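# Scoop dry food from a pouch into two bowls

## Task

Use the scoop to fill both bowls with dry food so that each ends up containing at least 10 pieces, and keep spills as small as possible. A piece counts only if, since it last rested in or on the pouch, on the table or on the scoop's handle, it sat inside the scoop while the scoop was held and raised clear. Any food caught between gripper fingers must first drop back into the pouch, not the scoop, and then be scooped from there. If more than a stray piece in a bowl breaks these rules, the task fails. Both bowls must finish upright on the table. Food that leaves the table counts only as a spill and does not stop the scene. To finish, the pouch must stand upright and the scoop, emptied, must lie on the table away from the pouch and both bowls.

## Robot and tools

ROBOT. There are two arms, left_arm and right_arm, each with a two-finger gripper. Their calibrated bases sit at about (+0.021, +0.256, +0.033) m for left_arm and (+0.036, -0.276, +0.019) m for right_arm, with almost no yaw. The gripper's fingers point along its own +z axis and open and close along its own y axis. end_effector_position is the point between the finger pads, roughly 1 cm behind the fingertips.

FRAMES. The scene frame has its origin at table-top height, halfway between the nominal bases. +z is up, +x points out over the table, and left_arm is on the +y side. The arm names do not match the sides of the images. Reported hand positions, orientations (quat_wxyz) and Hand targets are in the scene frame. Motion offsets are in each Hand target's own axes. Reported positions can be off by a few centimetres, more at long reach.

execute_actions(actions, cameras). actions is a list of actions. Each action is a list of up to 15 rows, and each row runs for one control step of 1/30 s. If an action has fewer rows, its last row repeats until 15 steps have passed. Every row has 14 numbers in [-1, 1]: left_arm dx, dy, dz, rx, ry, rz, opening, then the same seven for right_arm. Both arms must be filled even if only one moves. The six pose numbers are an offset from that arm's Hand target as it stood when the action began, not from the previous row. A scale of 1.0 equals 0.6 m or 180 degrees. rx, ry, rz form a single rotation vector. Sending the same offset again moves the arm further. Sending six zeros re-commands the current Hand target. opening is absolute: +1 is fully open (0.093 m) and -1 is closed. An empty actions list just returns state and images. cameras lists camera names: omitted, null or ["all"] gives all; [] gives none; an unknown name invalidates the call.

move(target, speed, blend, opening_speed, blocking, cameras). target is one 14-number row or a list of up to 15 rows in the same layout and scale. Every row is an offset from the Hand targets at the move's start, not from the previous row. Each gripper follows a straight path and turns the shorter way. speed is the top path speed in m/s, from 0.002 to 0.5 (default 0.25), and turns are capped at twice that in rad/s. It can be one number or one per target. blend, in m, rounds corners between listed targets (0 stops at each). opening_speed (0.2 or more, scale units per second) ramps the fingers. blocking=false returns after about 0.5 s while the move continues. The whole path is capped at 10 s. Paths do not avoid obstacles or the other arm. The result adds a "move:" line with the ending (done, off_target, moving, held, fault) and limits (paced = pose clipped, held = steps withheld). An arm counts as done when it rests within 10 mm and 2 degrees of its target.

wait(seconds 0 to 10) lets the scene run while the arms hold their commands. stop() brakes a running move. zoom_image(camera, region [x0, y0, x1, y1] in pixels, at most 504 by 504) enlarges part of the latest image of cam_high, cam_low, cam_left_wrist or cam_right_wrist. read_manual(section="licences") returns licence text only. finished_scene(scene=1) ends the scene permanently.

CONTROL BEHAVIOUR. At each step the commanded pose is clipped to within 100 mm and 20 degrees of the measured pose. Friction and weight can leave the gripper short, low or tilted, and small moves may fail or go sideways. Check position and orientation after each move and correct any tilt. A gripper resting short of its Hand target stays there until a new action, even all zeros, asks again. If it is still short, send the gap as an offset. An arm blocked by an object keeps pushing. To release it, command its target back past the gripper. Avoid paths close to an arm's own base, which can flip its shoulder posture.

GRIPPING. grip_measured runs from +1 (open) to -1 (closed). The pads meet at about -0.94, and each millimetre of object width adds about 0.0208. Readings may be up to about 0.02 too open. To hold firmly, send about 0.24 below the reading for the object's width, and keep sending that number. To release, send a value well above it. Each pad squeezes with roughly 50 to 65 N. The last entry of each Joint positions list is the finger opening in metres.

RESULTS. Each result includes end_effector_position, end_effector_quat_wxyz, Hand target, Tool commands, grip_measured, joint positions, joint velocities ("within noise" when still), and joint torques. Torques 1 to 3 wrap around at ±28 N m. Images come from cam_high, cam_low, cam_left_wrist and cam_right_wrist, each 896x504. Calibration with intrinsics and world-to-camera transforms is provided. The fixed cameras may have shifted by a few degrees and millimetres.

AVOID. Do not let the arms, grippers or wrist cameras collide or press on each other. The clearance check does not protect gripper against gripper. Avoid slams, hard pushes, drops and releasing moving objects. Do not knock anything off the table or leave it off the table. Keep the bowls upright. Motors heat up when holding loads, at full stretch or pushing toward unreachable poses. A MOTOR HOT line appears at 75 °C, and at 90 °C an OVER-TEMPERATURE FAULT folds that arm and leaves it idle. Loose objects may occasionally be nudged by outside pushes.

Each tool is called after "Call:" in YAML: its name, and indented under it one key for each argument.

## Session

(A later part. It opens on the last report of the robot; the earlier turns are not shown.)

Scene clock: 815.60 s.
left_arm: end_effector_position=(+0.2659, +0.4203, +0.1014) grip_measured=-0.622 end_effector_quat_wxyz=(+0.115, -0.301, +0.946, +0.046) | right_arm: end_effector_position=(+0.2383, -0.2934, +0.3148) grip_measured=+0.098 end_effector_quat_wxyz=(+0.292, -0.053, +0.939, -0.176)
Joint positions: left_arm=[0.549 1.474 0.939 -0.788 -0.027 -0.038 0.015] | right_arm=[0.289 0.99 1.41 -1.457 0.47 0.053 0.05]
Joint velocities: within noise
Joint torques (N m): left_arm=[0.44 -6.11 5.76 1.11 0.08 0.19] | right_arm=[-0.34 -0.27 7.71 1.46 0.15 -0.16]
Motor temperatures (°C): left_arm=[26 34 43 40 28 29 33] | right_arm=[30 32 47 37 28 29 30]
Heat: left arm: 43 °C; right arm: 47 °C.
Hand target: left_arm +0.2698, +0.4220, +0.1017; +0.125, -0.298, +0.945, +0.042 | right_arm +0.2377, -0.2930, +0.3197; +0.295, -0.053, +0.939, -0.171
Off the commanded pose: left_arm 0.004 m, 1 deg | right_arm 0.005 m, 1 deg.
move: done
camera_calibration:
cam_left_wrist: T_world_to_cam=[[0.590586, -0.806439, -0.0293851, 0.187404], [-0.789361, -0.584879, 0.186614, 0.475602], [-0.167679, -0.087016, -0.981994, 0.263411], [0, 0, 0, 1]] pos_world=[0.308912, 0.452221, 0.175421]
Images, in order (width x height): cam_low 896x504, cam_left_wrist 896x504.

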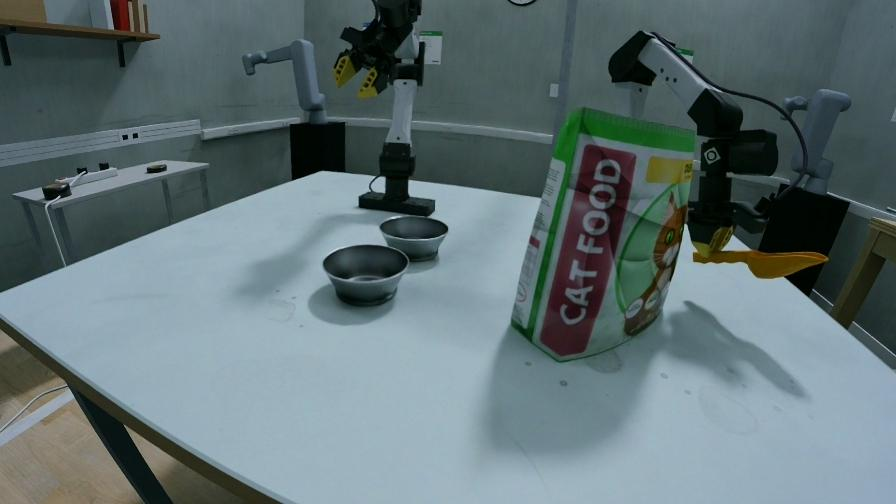

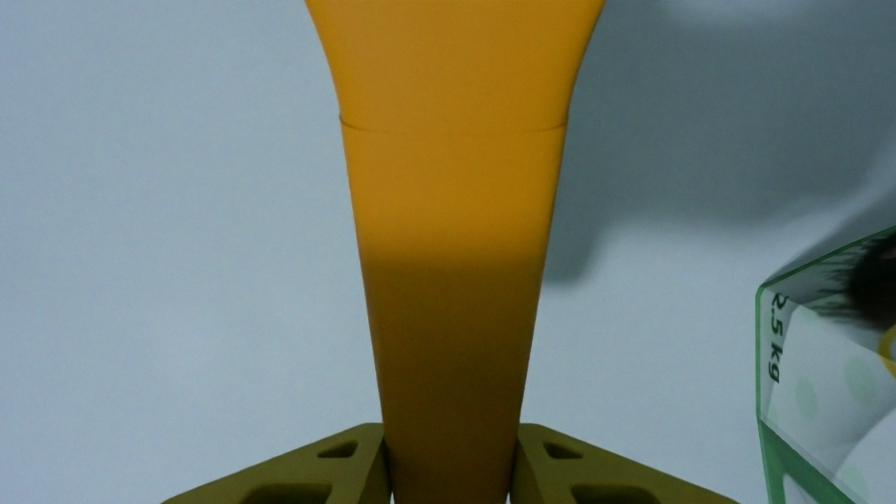

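Call:
move:
  target: [0.027,0,0.1,0,0,0,-0.85,0,0,0,0,0,0,0.1]
  speed: 0.08
  cameras: ["cam_low","cam_left_wrist"]

Call:
zoom_image:
  camera: "cam_low"
  region: [640, 180, 860, 330]

Scene clock: 822.40 s.
left_arm: end_effector_position=(+0.2673, +0.4211, +0.0409) grip_measured=-0.622 end_effector_quat_wxyz=(+0.119, -0.300, +0.945, +0.046) | right_arm: end_effector_position=(+0.2383, -0.2934, +0.3148) grip_measured=+0.098 end_effector_quat_wxyz=(+0.292, -0.053, +0.939, -0.176)
Joint positions: left_arm=[0.549 1.583 0.776 -0.51 -0.027 -0.037 0.015] | right_arm=[0.289 0.99 1.41 -1.457 0.47 0.053 0.05]
Joint velocities: within noise
Joint torques (N m): left_arm=[0.54 -6.13 4.97 1.1 0.09 0.18] | right_arm=[-0.38 -0.32 7.68 1.45 0.15 -0.17]
Motor temperatures (°C): left_arm=[26 33 42 39 28 29 33] | right_arm=[30 32 47 37 28 29 30]
Heat: left arm: 42 °C; right arm: 47 °C.
Hand target: left_arm +0.2697, +0.4223, +0.0395; +0.125, -0.299, +0.945, +0.042 | right_arm +0.2377, -0.2930, +0.3197; +0.295, -0.053, +0.939, -0.171
Off the commanded pose: left_arm 0.003 m, 1 deg | right_arm 0.005 m, 1 deg.
move: done
camera_calibration:
cam_left_wrist: T_world_to_cam=[[0.589775, -0.807049, -0.0289317, 0.18593], [-0.791067, -0.584559, 0.180286, 0.488979], [-0.162412, -0.0834416, -0.983189, 0.201469], [0, 0, 0, 1]] pos_world=[0.309879, 0.452702, 0.115305]
Images, in order (width x height): cam_low 896x504, cam_left_wrist 896x504.

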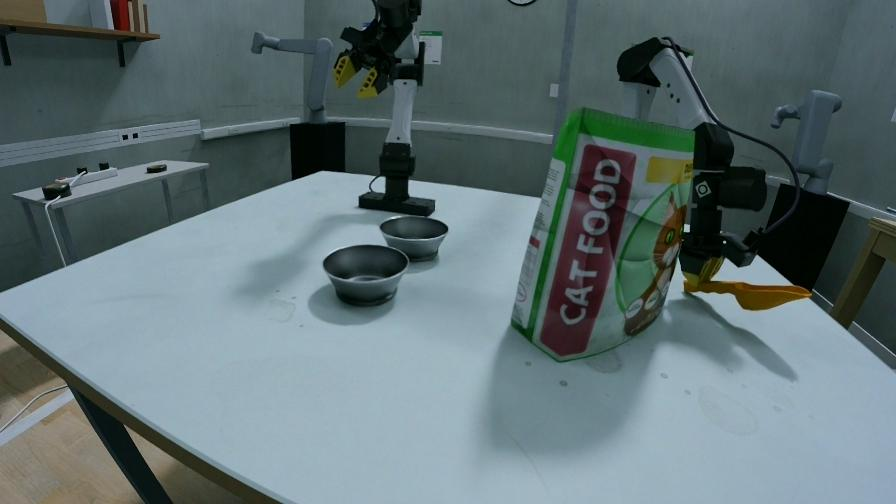

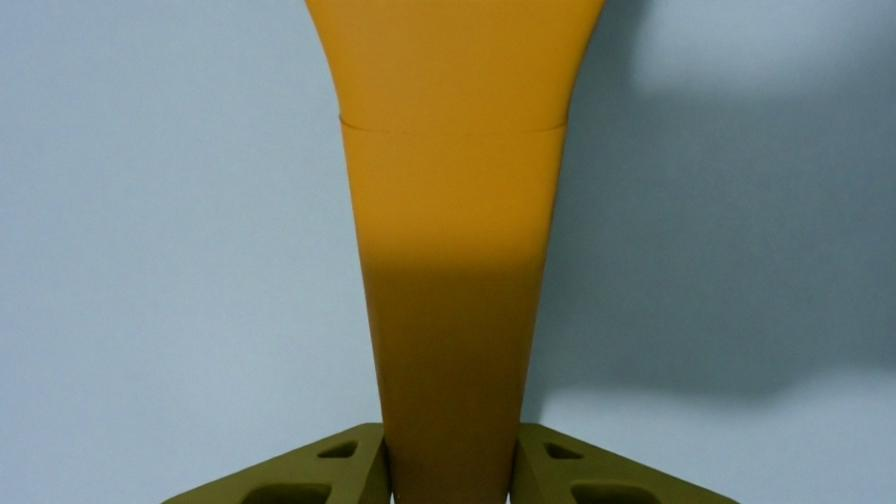

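Scaled by 2.291 from the camera's 896x504 image, which has a finer 1280x720 frame.

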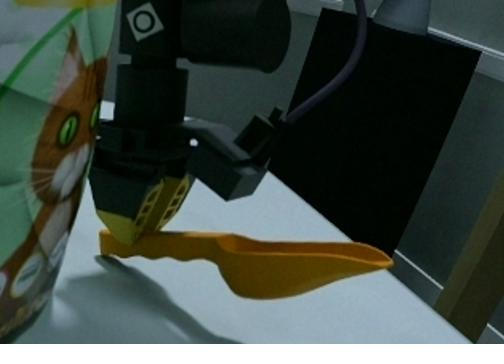

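Call:
move:
  target: [0.0036,0,0.0137,0,0,0,-0.85,0,0,0,0,0,0,0.1]
  speed: 0.04
  cameras: ["cam_low"]

Call:
zoom_image:
  camera: "cam_low"
  region: [640, 180, 860, 330]

Scene clock: 829.10 s.
left_arm: end_effector_position=(+0.2683, +0.4217, +0.0383) grip_measured=-0.622 end_effector_quat_wxyz=(+0.122, -0.300, +0.945, +0.047) | right_arm: end_effector_position=(+0.2383, -0.2934, +0.3148) grip_measured=+0.098 end_effector_quat_wxyz=(+0.292, -0.053, +0.939, -0.176)
Joint positions: left_arm=[0.549 1.589 0.768 -0.49 -0.026 -0.037 0.015] | right_arm=[0.289 0.99 1.41 -1.457 0.47 0.053 0.05]
Joint velocities: within noise
Joint torques (N m): left_arm=[0.54 -4.9 4.05 1.3 0.08 0.19] | right_arm=[-0.38 -0.28 7.72 1.45 0.15 -0.16]
Motor temperatures (°C): left_arm=[26 33 42 39 28 29 34] | right_arm=[30 32 47 37 28 29 30]
Heat: left arm: 42 °C; right arm: 47 °C.
Hand target: left_arm +0.2698, +0.4223, +0.0310; +0.125, -0.299, +0.945, +0.042 | right_arm +0.2377, -0.2930, +0.3197; +0.295, -0.053, +0.939, -0.171
Off the commanded pose: left_arm 0.007 m, 1 deg | right_arm 0.005 m, 1 deg.
move: done
Images, in order (width x height): cam_low 896x504.

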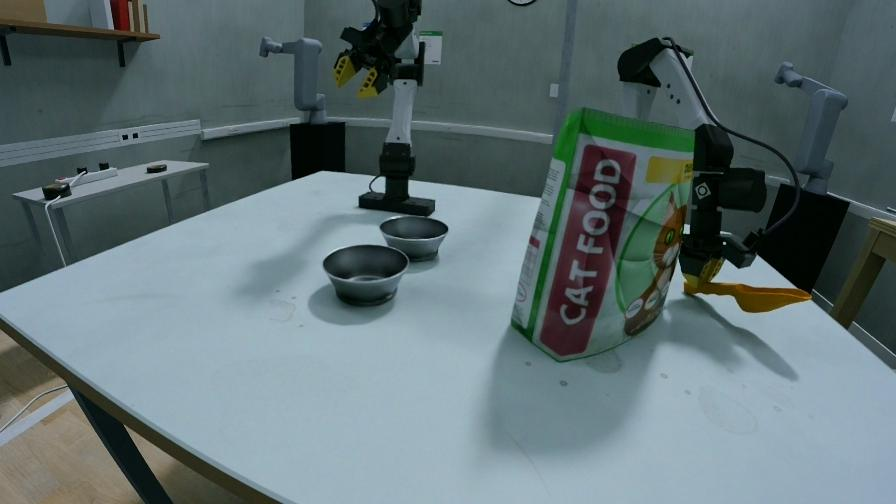

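Scaled by 2.291 from the camera's 896x504 image, which has a finer 1280x720 frame.

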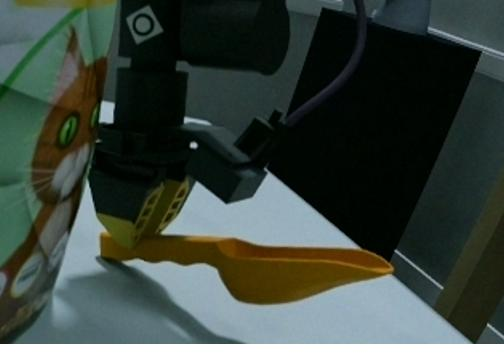

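Call:
move:
  target: [-0.002,0,-0.007,0,0,0,-0.85,0,0,0,0,0,0,0.1]
  speed: 0.04
  cameras: []

Call:
move:
  target: [0,0,0,0,0,0,-0.2,0,0,0,0,0,0,0.1]
  opening_speed: 0.5
  cameras: ["cam_low","cam_left_wrist"]

Call:
zoom_image:
  camera: "cam_low"
  region: [640, 180, 860, 330]

Scene clock: 834.67 s.
left_arm: end_effector_position=(+0.2684, +0.4217, +0.0383) grip_measured=-0.622 end_effector_quat_wxyz=(+0.122, -0.300, +0.945, +0.047) | right_arm: end_effector_position=(+0.2382, -0.2934, +0.3148) grip_measured=+0.098 end_effector_quat_wxyz=(+0.292, -0.053, +0.939, -0.176)
Joint positions: left_arm=[0.549 1.589 0.768 -0.489 -0.026 -0.037 0.015] | right_arm=[0.289 0.99 1.41 -1.457 0.47 0.053 0.05]
Joint velocities: within noise
Joint torques (N m): left_arm=[0.55 -5.78 4.89 1.12 0.09 0.19] | right_arm=[-0.39 -0.32 7.71 1.45 0.14 -0.17]
Motor temperatures (°C): left_arm=[26 33 42 39 28 29 34] | right_arm=[30 32 47 37 28 29 30]
Heat: left arm: 42 °C; right arm: 47 °C.
Hand target: left_arm +0.2699, +0.4224, +0.0354; +0.126, -0.299, +0.945, +0.042 | right_arm +0.2377, -0.2929, +0.3197; +0.295, -0.053, +0.939, -0.171
Off the commanded pose: left_arm 0.003 m, 1 deg | right_arm 0.005 m, 1 deg.
move: done
No camera images: "cameras" was empty.

Scene clock: 836.17 s.
left_arm: end_effector_position=(+0.2694, +0.4223, +0.0386) grip_measured=-0.202 end_effector_quat_wxyz=(+0.124, -0.300, +0.945, +0.048) | right_arm: end_effector_position=(+0.2382, -0.2934, +0.3148) grip_measured=+0.098 end_effector_quat_wxyz=(+0.292, -0.053, +0.939, -0.176)
Joint positions: left_arm=[0.549 1.589 0.768 -0.484 -0.026 -0.036 0.036] | right_arm=[0.289 0.99 1.41 -1.457 0.47 0.053 0.05]
Joint velocities: within noise
Joint torques (N m): left_arm=[0.55 -5.79 4.92 1.08 0.08 0.18] | right_arm=[-0.39 -0.31 7.73 1.45 0.15 -0.15]
Motor temperatures (°C): left_arm=[26 33 42 38 28 29 33] | right_arm=[30 32 47 37 28 29 30]
Heat: left arm: 42 °C; right arm: 47 °C.
Hand target: left_arm +0.2699, +0.4223, +0.0354; +0.125, -0.299, +0.945, +0.042 | right_arm +0.2377, -0.2929, +0.3197; +0.295, -0.053, +0.939, -0.171
Off the commanded pose: left_arm 0.003 m, 1 deg | right_arm 0.005 m, 1 deg.
move: done
camera_calibration:
cam_left_wrist: T_world_to_cam=[[0.589601, -0.807221, -0.027649, 0.185666], [-0.793135, -0.585104, 0.169088, 0.493022], [-0.152669, -0.077765, -0.985213, 0.194706], [0, 0, 0, 1]] pos_world=[0.31129, 0.453484, 0.113596]
Images, in order (width x height): cam_low 896x504, cam_left_wrist 896x504.

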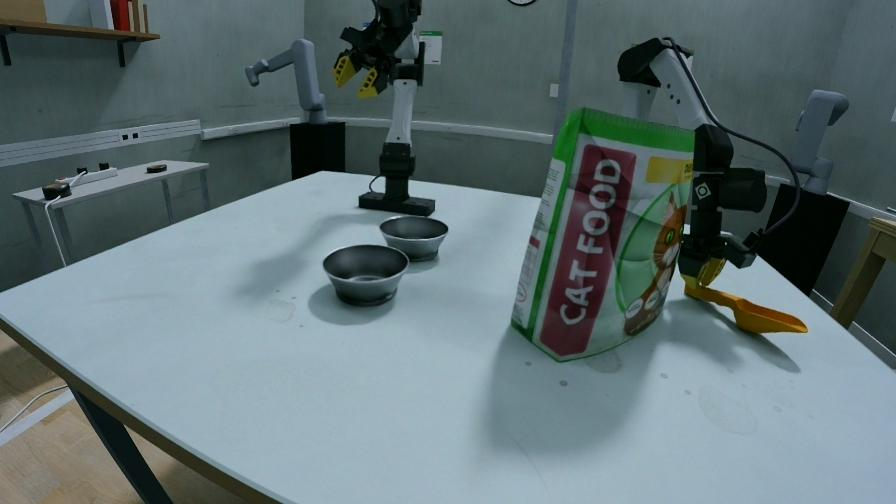

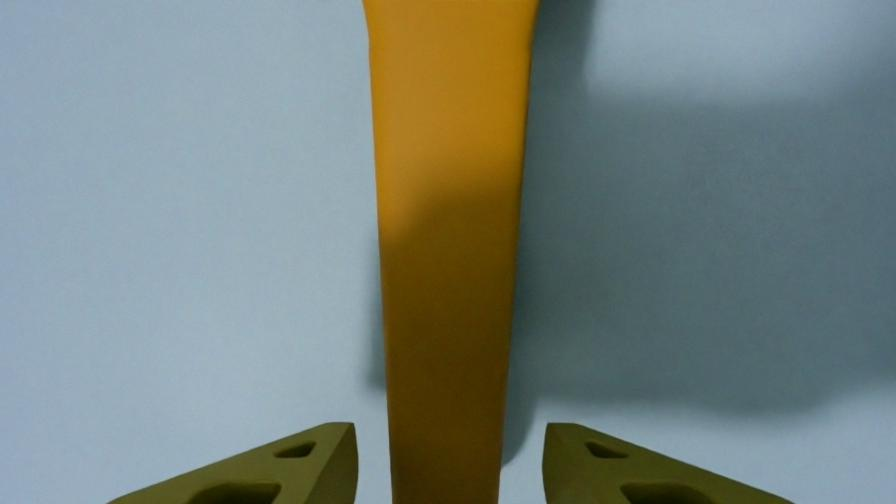

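Scaled by 2.291 from the camera's 896x504 image, which has a finer 1280x720 frame.

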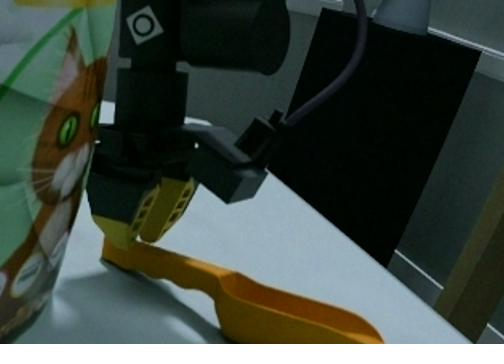

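Call:
move:
  target: [0,0,0,0,-0.144,0,-0.2,0,0,0,0,0,0,0.1]
  speed: 0.15
  cameras: ["cam_low","cam_left_wrist"]

Call:
zoom_image:
  camera: "cam_low"
  region: [640, 180, 860, 350]

Scene clock: 849.50 s.
left_arm: end_effector_position=(+0.2684, +0.4217, +0.0324) grip_measured=-0.202 end_effector_quat_wxyz=(+0.326, -0.286, +0.895, +0.103) | right_arm: end_effector_position=(+0.2382, -0.2934, +0.3148) grip_measured=+0.098 end_effector_quat_wxyz=(+0.292, -0.053, +0.939, -0.176)
Joint positions: left_arm=[0.549 1.402 0.313 0.215 -0.026 -0.036 0.036] | right_arm=[0.289 0.99 1.41 -1.457 0.47 0.053 0.05]
Joint velocities: within noise
Joint torques (N m): left_arm=[-0.27 -5.29 4.46 1.89 -0.11 0.18] | right_arm=[-0.36 -0.28 7.73 1.46 0.15 -0.16]
Motor temperatures (°C): left_arm=[26 33 42 39 28 29 32] | right_arm=[30 32 47 37 28 29 30]
Heat: left arm: 42 °C; right arm: 47 °C.
Hand target: left_arm +0.2698, +0.4223, +0.0354; +0.334, -0.281, +0.893, +0.108 | right_arm +0.2377, -0.2929, +0.3197; +0.295, -0.053, +0.939, -0.171
Off the commanded pose: left_arm 0.003 m, 1 deg | right_arm 0.005 m, 1 deg.
move: done
camera_calibration:
cam_left_wrist: T_world_to_cam=[[0.594512, -0.804084, -0.00201653, 0.182086], [-0.776976, -0.57382, -0.258919, 0.497706], [0.207036, 0.155498, -0.965897, -0.00721393], [0, 0, 0, 1]] pos_world=[0.279946, 0.433128, 0.122265]
Images, in order (width x height): cam_low 896x504, cam_left_wrist 896x504.

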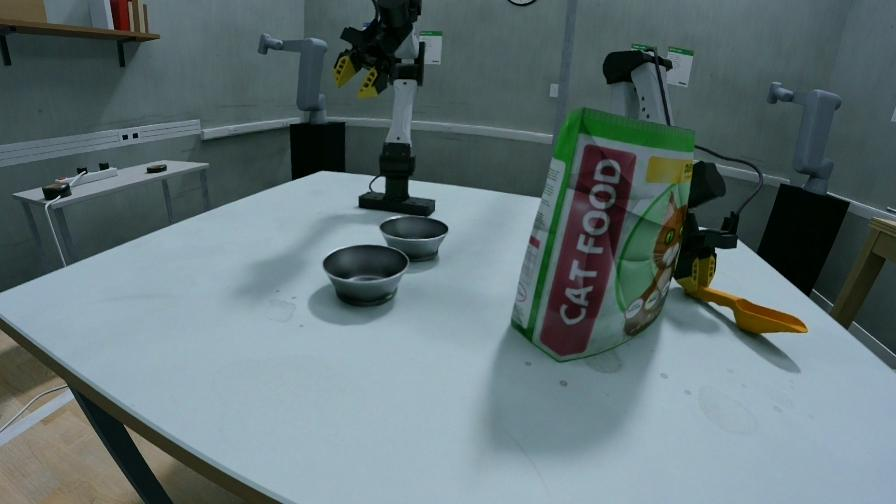

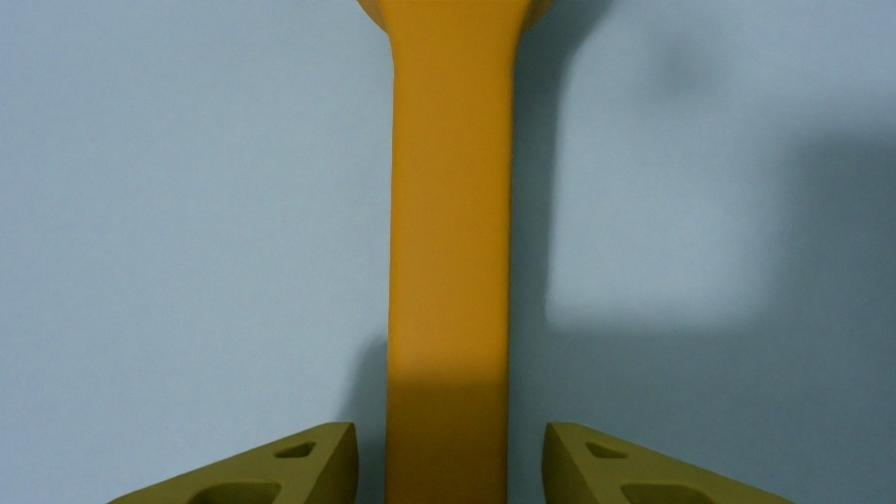

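Scaled by 2.291 from the camera's 896x504 image, which has a finer 1280x720 frame.

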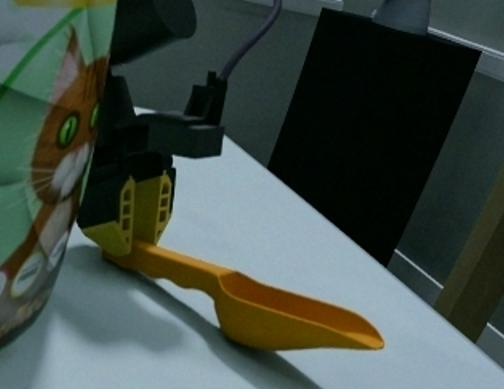

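Call:
move:
  target: [0,0,-0.006,0,-0.122,0,-0.2,0,0,0,0,0,0,0.1]
  speed: 0.15
  cameras: ["cam_low","cam_left_wrist"]

Call:
zoom_image:
  camera: "cam_low"
  region: [640, 180, 860, 350]

Scene clock: 866.93 s.
left_arm: end_effector_position=(+0.2699, +0.4216, +0.0380) grip_measured=-0.202 end_effector_quat_wxyz=(+0.491, -0.260, +0.818, +0.152) | right_arm: end_effector_position=(+0.2382, -0.2934, +0.3148) grip_measured=+0.098 end_effector_quat_wxyz=(+0.292, -0.053, +0.939, -0.176)
Joint positions: left_arm=[0.54 1.791 0.012 1.287 -0.037 -0.028 0.036] | right_arm=[0.289 0.99 1.41 -1.457 0.47 0.053 0.05]
Joint velocities: within noise
Joint torques (N m): left_arm=[-0.4 -4.1 1.57 2.31 -0.2 0.18] | right_arm=[-0.38 -0.25 7.71 1.44 0.15 -0.16]
Motor temperatures (°C): left_arm=[26 32 42 41 28 29 32] | right_arm=[30 32 47 37 28 29 30]
Heat: left arm: 42 °C; right arm: 47 °C.
Hand target: left_arm +0.2679, +0.4210, +0.0381; +0.498, -0.256, +0.813, +0.160 | right_arm +0.2377, -0.2929, +0.3197; +0.295, -0.053, +0.939, -0.171
Off the commanded pose: left_arm 0.002 m, 1 deg | right_arm 0.005 m, 1 deg.
joint sent to its limit (left arm) — joint 3 (elbow), lower limit, where the elbow is as bent as it goes. The joint targets still meet the commanded pose.
move: done
camera_calibration:
cam_left_wrist: T_world_to_cam=[[0.588976, -0.8081, 0.00909468, 0.183963], [-0.643818, -0.475983, -0.599115, 0.435986], [0.488473, 0.347009, -0.800612, -0.165058], [0, 0, 0, 1]] pos_world=[0.252972, 0.413459, 0.127385]
Images, in order (width x height): cam_low 896x504, cam_left_wrist 896x504.

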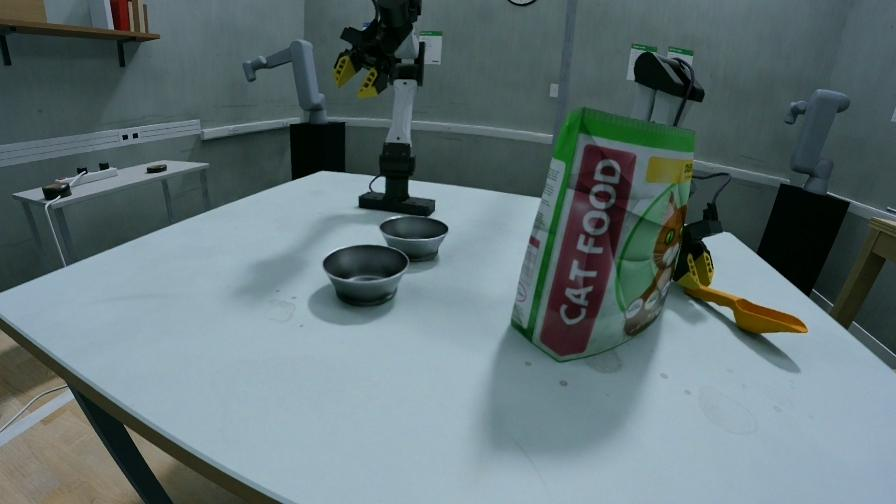

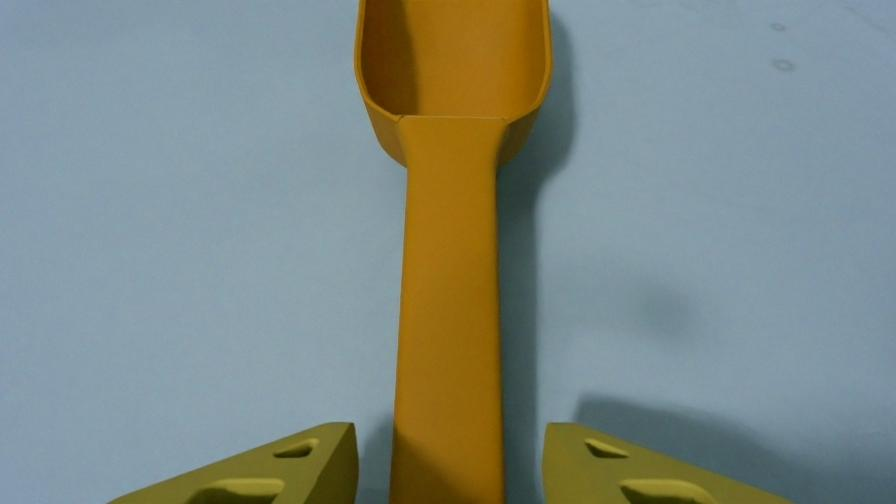

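Scaled by 2.291 from the camera's 896x504 image, which has a finer 1280x720 frame.

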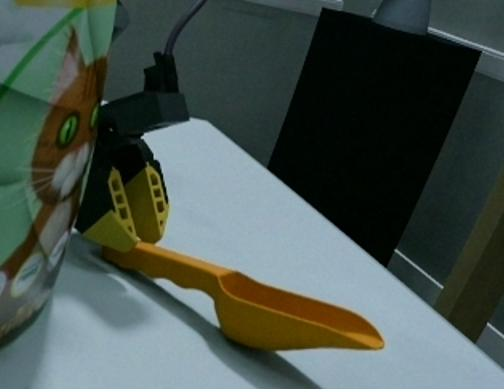

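Call:
move:
  target: [0.0125,0,0.0065,0,0,0,-0.2,0,0,0,0,0,0,0.1]
  speed: 0.05
  cameras: []

Call:
move:
  target: [0,0,0,0,0,0,-0.9,0,0,0,0,0,0,0.1]
  opening_speed: 0.5
  cameras: ["cam_low","cam_left_wrist"]

Call:
zoom_image:
  camera: "cam_low"
  region: [640, 180, 860, 350]

Scene clock: 879.43 s.
left_arm: end_effector_position=(+0.2702, +0.4218, +0.0292) grip_measured=-0.202 end_effector_quat_wxyz=(+0.492, -0.259, +0.817, +0.152) | right_arm: end_effector_position=(+0.2382, -0.2934, +0.3148) grip_measured=+0.098 end_effector_quat_wxyz=(+0.292, -0.053, +0.939, -0.176)
Joint positions: left_arm=[0.54 1.934 0.012 1.432 -0.037 -0.027 0.036] | right_arm=[0.289 0.99 1.41 -1.457 0.47 0.053 0.05]
Joint velocities: within noise
Joint torques (N m): left_arm=[-0.39 -4.55 0.84 2.32 -0.18 0.19] | right_arm=[-0.39 -0.31 7.72 1.45 0.14 -0.17]
Motor temperatures (°C): left_arm=[26 32 41 45 28 29 31] | right_arm=[30 31 47 37 28 29 30]
Heat: left arm: 45 °C; right arm: 47 °C.
Hand target: left_arm +0.2679, +0.4211, +0.0296; +0.498, -0.256, +0.813, +0.160 | right_arm +0.2377, -0.2929, +0.3197; +0.295, -0.053, +0.939, -0.171
Off the commanded pose: left_arm 0.002 m, 1 deg | right_arm 0.005 m, 1 deg.
joint sent to its limit (left arm) — joint 3 (elbow), lower limit, where the elbow is as bent as it goes. The joint targets still meet the commanded pose.
move: done
No camera images: "cameras" was empty.

Scene clock: 881.03 s.
left_arm: end_effector_position=(+0.2703, +0.4219, +0.0288) grip_measured=-0.611 end_effector_quat_wxyz=(+0.492, -0.259, +0.817, +0.152) | right_arm: end_effector_position=(+0.2382, -0.2934, +0.3148) grip_measured=+0.098 end_effector_quat_wxyz=(+0.292, -0.053, +0.939, -0.176)
Joint positions: left_arm=[0.54 1.941 0.012 1.441 -0.037 -0.027 0.016] | right_arm=[0.289 0.99 1.41 -1.457 0.47 0.053 0.05]
Joint velocities: within noise
Joint torques (N m): left_arm=[-0.38 -4.57 0.8 2.34 -0.19 0.18] | right_arm=[-0.38 -0.28 7.71 1.45 0.14 -0.16]
Motor temperatures (°C): left_arm=[26 32 40 45 28 29 31] | right_arm=[30 31 47 37 28 29 30]
Heat: left arm: 45 °C; right arm: 47 °C.
Hand target: left_arm +0.2679, +0.4211, +0.0296; +0.498, -0.256, +0.813, +0.160 | right_arm +0.2377, -0.2929, +0.3197; +0.295, -0.053, +0.939, -0.171
Off the commanded pose: left_arm 0.003 m, 1 deg | right_arm 0.005 m, 1 deg.
joint sent to its limit (left arm) — joint 3 (elbow), lower limit, where the elbow is as bent as it goes. The joint targets still meet the commanded pose.
move: done
camera_calibration:
cam_left_wrist: T_world_to_cam=[[0.588663, -0.808332, 0.00864076, 0.184212], [-0.642479, -0.474315, -0.601869, 0.429899], [0.490609, 0.348747, -0.798548, -0.174034], [0, 0, 0, 1]] pos_world=[0.253145, 0.413505, 0.118176]
Images, in order (width x height): cam_low 896x504, cam_left_wrist 896x504.

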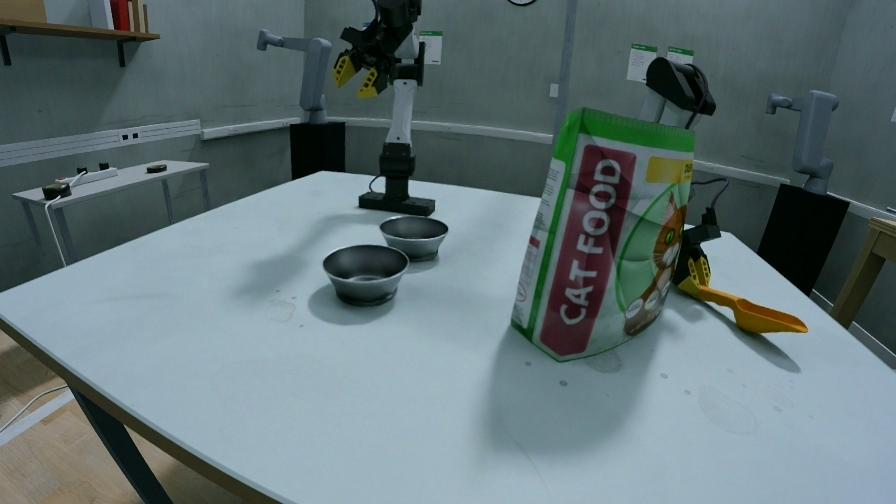

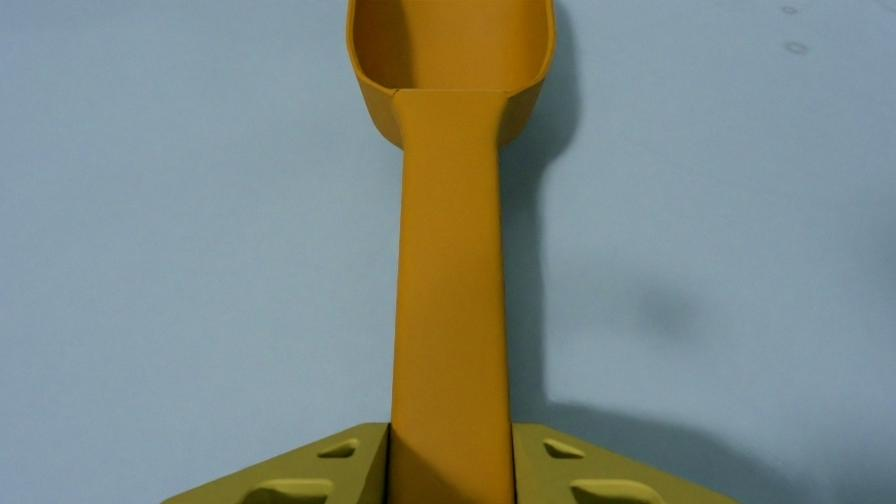

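Scaled by 2.291 from the camera's 896x504 image, which has a finer 1280x720 frame.

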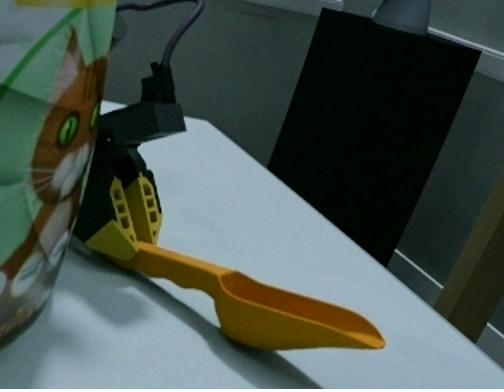

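Call:
move:
  target: [-0.478,-0.061,-0.3095,0,0.128,0,-0.9,0,0,0,0,0,0,0.1]
  speed: 0.15
  cameras: ["cam_low","cam_left_wrist"]

Scene clock: 922.40 s.
left_arm: end_effector_position=(+0.2597, +0.3677, +0.3614) grip_measured=-0.618 end_effector_quat_wxyz=(+0.316, -0.279, +0.901, +0.100) | right_arm: end_effector_position=(+0.2382, -0.2934, +0.3148) grip_measured=+0.098 end_effector_quat_wxyz=(+0.292, -0.053, +0.939, -0.176)
Joint positions: left_arm=[0.3 1.186 1.631 -1.361 -0.175 -0.216 0.016] | right_arm=[0.289 0.99 1.41 -1.457 0.47 0.053 0.05]
Joint velocities: within noise
Joint torques (N m): left_arm=[-0.44 -2.58 7.51 1.65 -0.3 0.05] | right_arm=[-0.4 -0.28 7.71 1.46 0.14 -0.16]
Motor temperatures (°C): left_arm=[26 32 39 47 28 29 33] | right_arm=[30 31 47 37 28 29 30]
Heat: left arm: 47 °C; right arm: 47 °C.
Hand target: left_arm +0.2608, +0.3691, +0.3692; +0.326, -0.282, +0.896, +0.106 | right_arm +0.2377, -0.2929, +0.3197; +0.295, -0.053, +0.939, -0.171
Off the commanded pose: left_arm 0.008 m, 1 deg | right_arm 0.005 m, 1 deg.
move: done; limits=paced
camera_calibration:
cam_left_wrist: T_world_to_cam=[[0.581759, -0.813302, -0.00982763, 0.154093], [-0.791509, -0.563306, -0.237064, 0.537109], [0.187269, 0.145693, -0.971444, 0.331515], [0, 0, 0, 1]] pos_world=[0.2734, 0.379581, 0.450892]
Images, in order (width x height): cam_low 896x504, cam_left_wrist 896x504.

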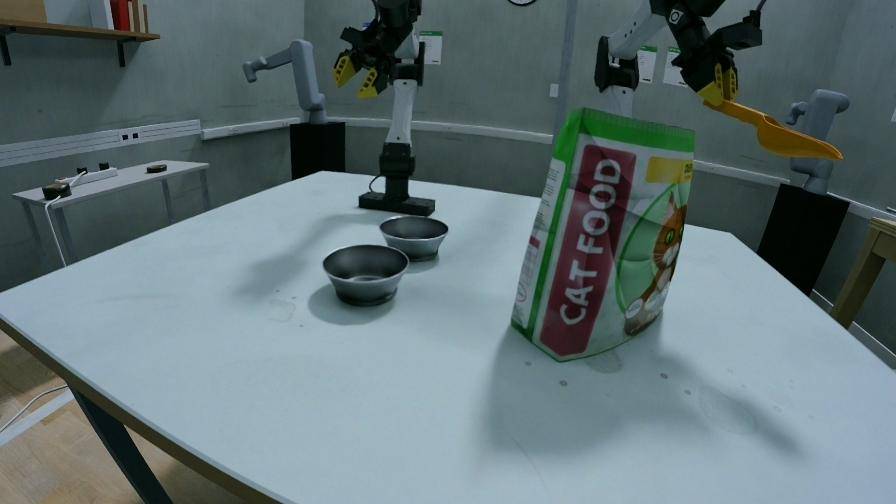

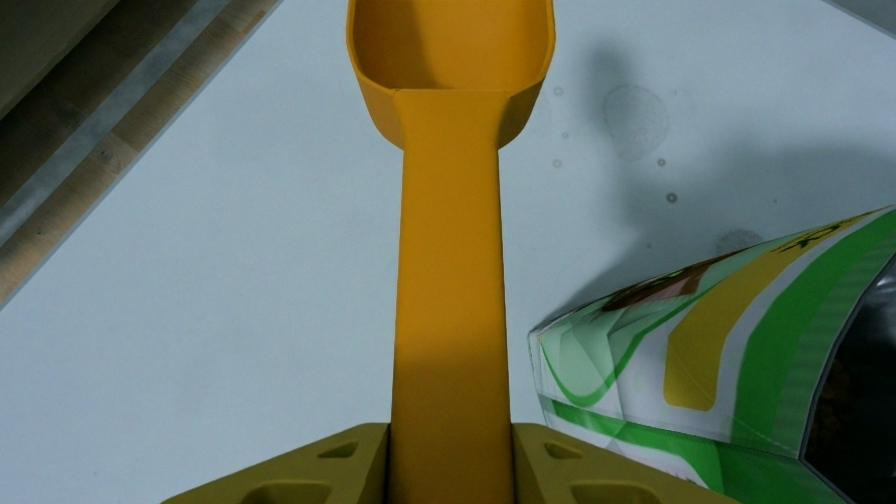

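Call:
move:
  target:
    - [-0.034,0,-0.04,0,0,0,-0.9,0,0,0,0,0,0,0.1]
    - [-0.0205,-0.1085,-0.0502,0.2657,0.0095,0.3281,-0.9,0,0,0,0,0,0,0.1]
  speed: 0.2
  cameras: ["cam_high","cam_low","cam_left_wrist"]

Call:
zoom_image:
  camera: "cam_high"
  region: [380, 110, 560, 250]

Scene clock: 940.30 s.
left_arm: end_effector_position=(+0.2888, +0.3118, +0.4007) grip_measured=-0.618 end_effector_quat_wxyz=(+0.386, +0.286, +0.877, -0.024) | right_arm: end_effector_position=(+0.2382, -0.2934, +0.3148) grip_measured=+0.098 end_effector_quat_wxyz=(+0.292, -0.053, +0.939, -0.176)
Joint positions: left_arm=[0.543 1.371 1.906 -1.568 0.618 1.024 0.016] | right_arm=[0.289 0.99 1.41 -1.457 0.47 0.053 0.05]
Joint velocities: within noise
Joint torques (N m): left_arm=[0.02 -3.56 4.41 1.33 0.53 0.18] | right_arm=[-0.4 -0.32 7.69 1.45 0.15 -0.16]
Motor temperatures (°C): left_arm=[26 31 41 45 28 29 33] | right_arm=[30 31 47 37 28 29 30]
Heat: left arm: 45 °C; right arm: 47 °C.
Hand target: left_arm +0.2901, +0.3100, +0.3999; +0.303, +0.331, +0.887, -0.112 | right_arm +0.2377, -0.2929, +0.3197; +0.295, -0.053, +0.939, -0.171
Off the commanded pose: left_arm 0.002 m, 15 deg | right_arm 0.005 m, 1 deg.
joint sent to its limit (left arm) — joint 4 (wrist pitch), lower limit. The joint targets are off in orientation, not in position.
move: off_target (left_arm)
camera_calibration:
cam_left_wrist: T_world_to_cam=[[-0.503209, -0.844881, -0.181539, 0.484064], [-0.776868, 0.53429, -0.333181, 0.230015], [0.378493, -0.026628, -0.925221, 0.352379], [0, 0, 0, 1]] pos_world=[0.288904, 0.295465, 0.490542]
Images, in order (width x height): cam_high 896x504, cam_low 896x504, cam_left_wrist 896x504.

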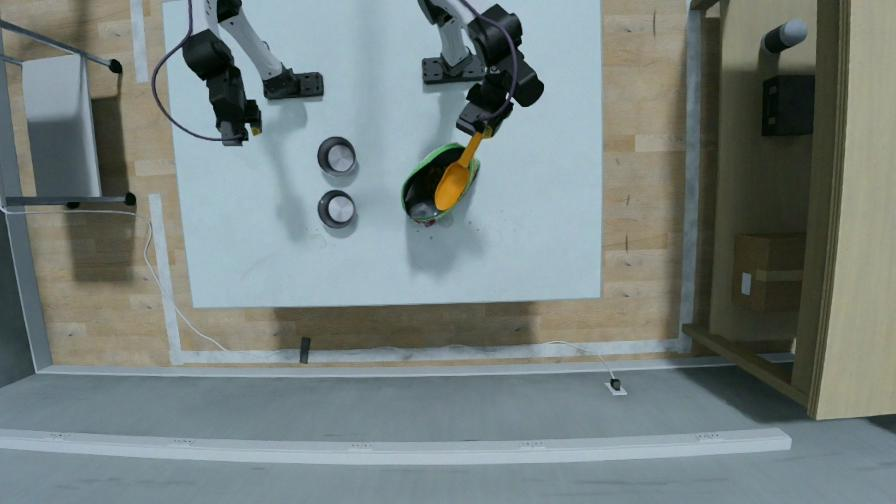

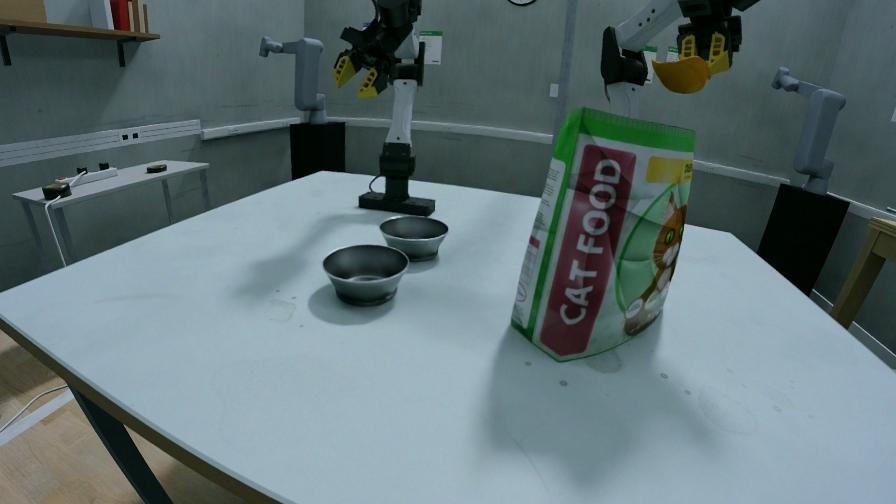

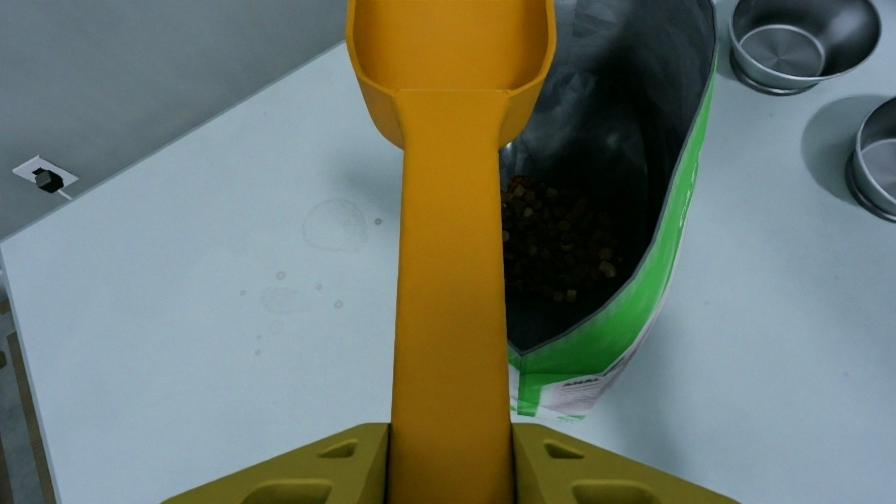

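Scaled by 2.800 from the camera's 896x504 image, which has a finer 1280x720 frame.

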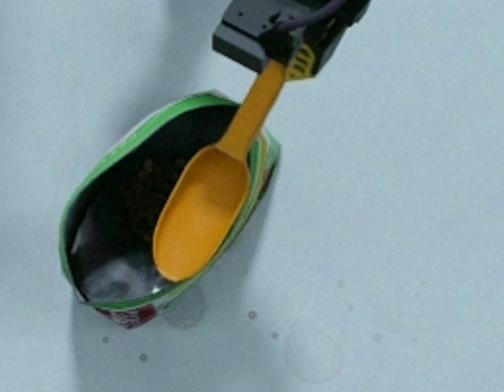

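Call:
move:
  target:
    - [-0.0155,-0.004,0.0755,0,0.028,0,-0.9,0,0,0,0,0,0,0.1]
    - [-0.007,-0.0067,0.143,0,0.061,0,-0.9,0,0,0,0,0,0,0.1]
    - [0.0025,-0.0065,0.2097,0,0.117,0,-0.9,0,0,0,0,0,0,0.1]
  speed: 0.1
  blend: 0.01
  cameras: ["cam_high","cam_low","cam_left_wrist"]

Call:
zoom_image:
  camera: "cam_high"
  region: [380, 110, 560, 250]

Scene clock: 980.90 s.
left_arm: end_effector_position=(+0.3452, +0.2572, +0.3020) grip_measured=-0.618 end_effector_quat_wxyz=(+0.167, +0.345, +0.923, -0.040) | right_arm: end_effector_position=(+0.2382, -0.2934, +0.3148) grip_measured=+0.098 end_effector_quat_wxyz=(+0.292, -0.053, +0.939, -0.176)
Joint positions: left_arm=[0.093 1.643 1.906 -1.568 0.223 0.803 0.016] | right_arm=[0.289 0.99 1.41 -1.457 0.47 0.053 0.05]
Joint velocities: within noise
Joint torques (N m): left_arm=[-0.28 -6.95 4.96 0.9 0.04 0.06] | right_arm=[-0.35 -0.25 7.69 1.45 0.14 -0.16]
Motor temperatures (°C): left_arm=[26 31 41 42 28 29 33] | right_arm=[30 31 47 37 28 29 30]
Heat: left arm: 42 °C; right arm: 47 °C.
Hand target: left_arm +0.3449, +0.2576, +0.2994; +0.136, +0.346, +0.927, -0.050 | right_arm +0.2377, -0.2929, +0.3197; +0.295, -0.053, +0.939, -0.171
Off the commanded pose: left_arm 0.003 m, 4 deg | right_arm 0.005 m, 1 deg.
joint sent to its limit (left arm) — joint 4 (wrist pitch), lower limit. The joint targets are off in orientation, not in position.
move: off_target (left_arm)
camera_calibration:
cam_left_wrist: T_world_to_cam=[[-0.637365, -0.768842, -0.0514635, 0.435826], [-0.769589, 0.631782, 0.0926527, 0.113995], [-0.0387215, 0.0986593, -0.994368, 0.371009], [0, 0, 0, 1]] pos_world=[0.379876, 0.226457, 0.380786]
Images, in order (width x height): cam_high 896x504, cam_low 896x504, cam_left_wrist 896x504.

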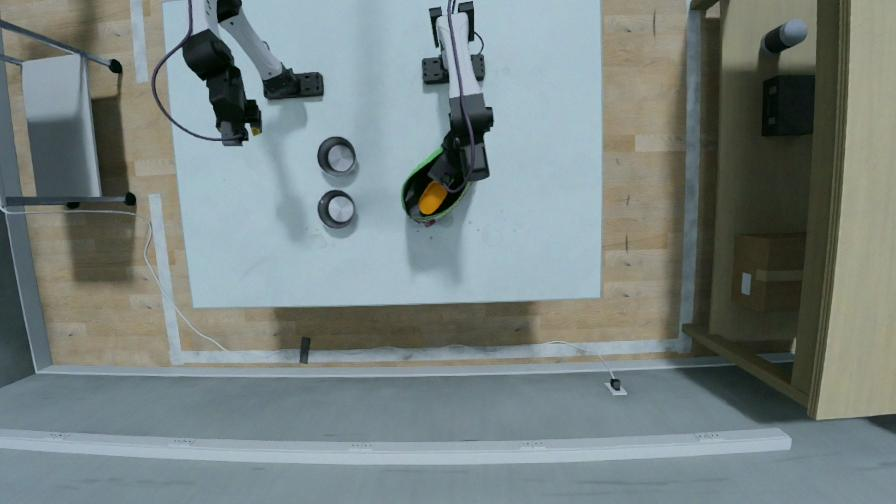

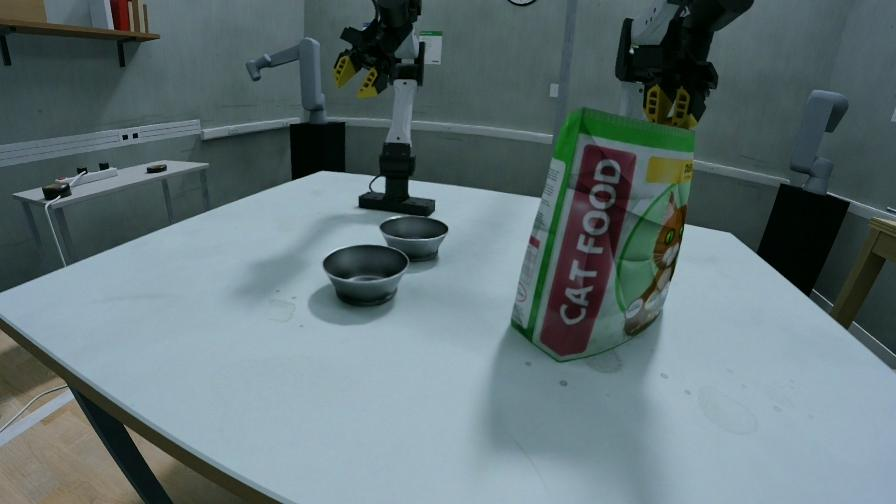

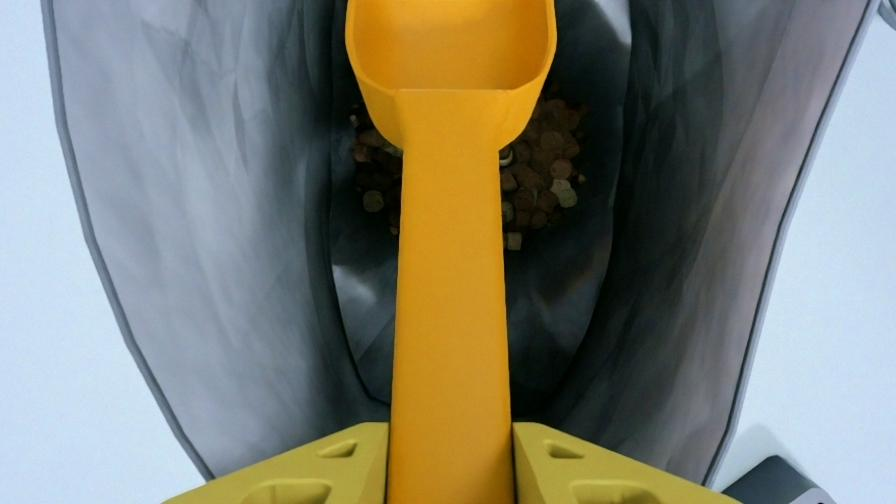

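Scaled by 2.800 from the camera's 896x504 image, which has a finer 1280x720 frame.

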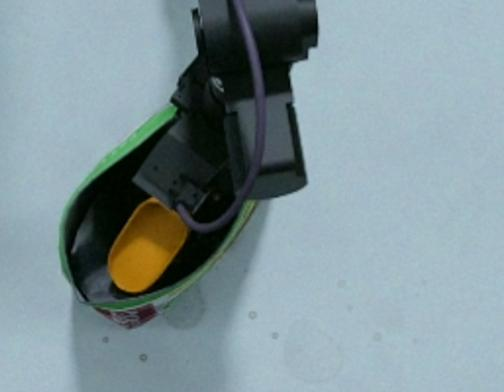

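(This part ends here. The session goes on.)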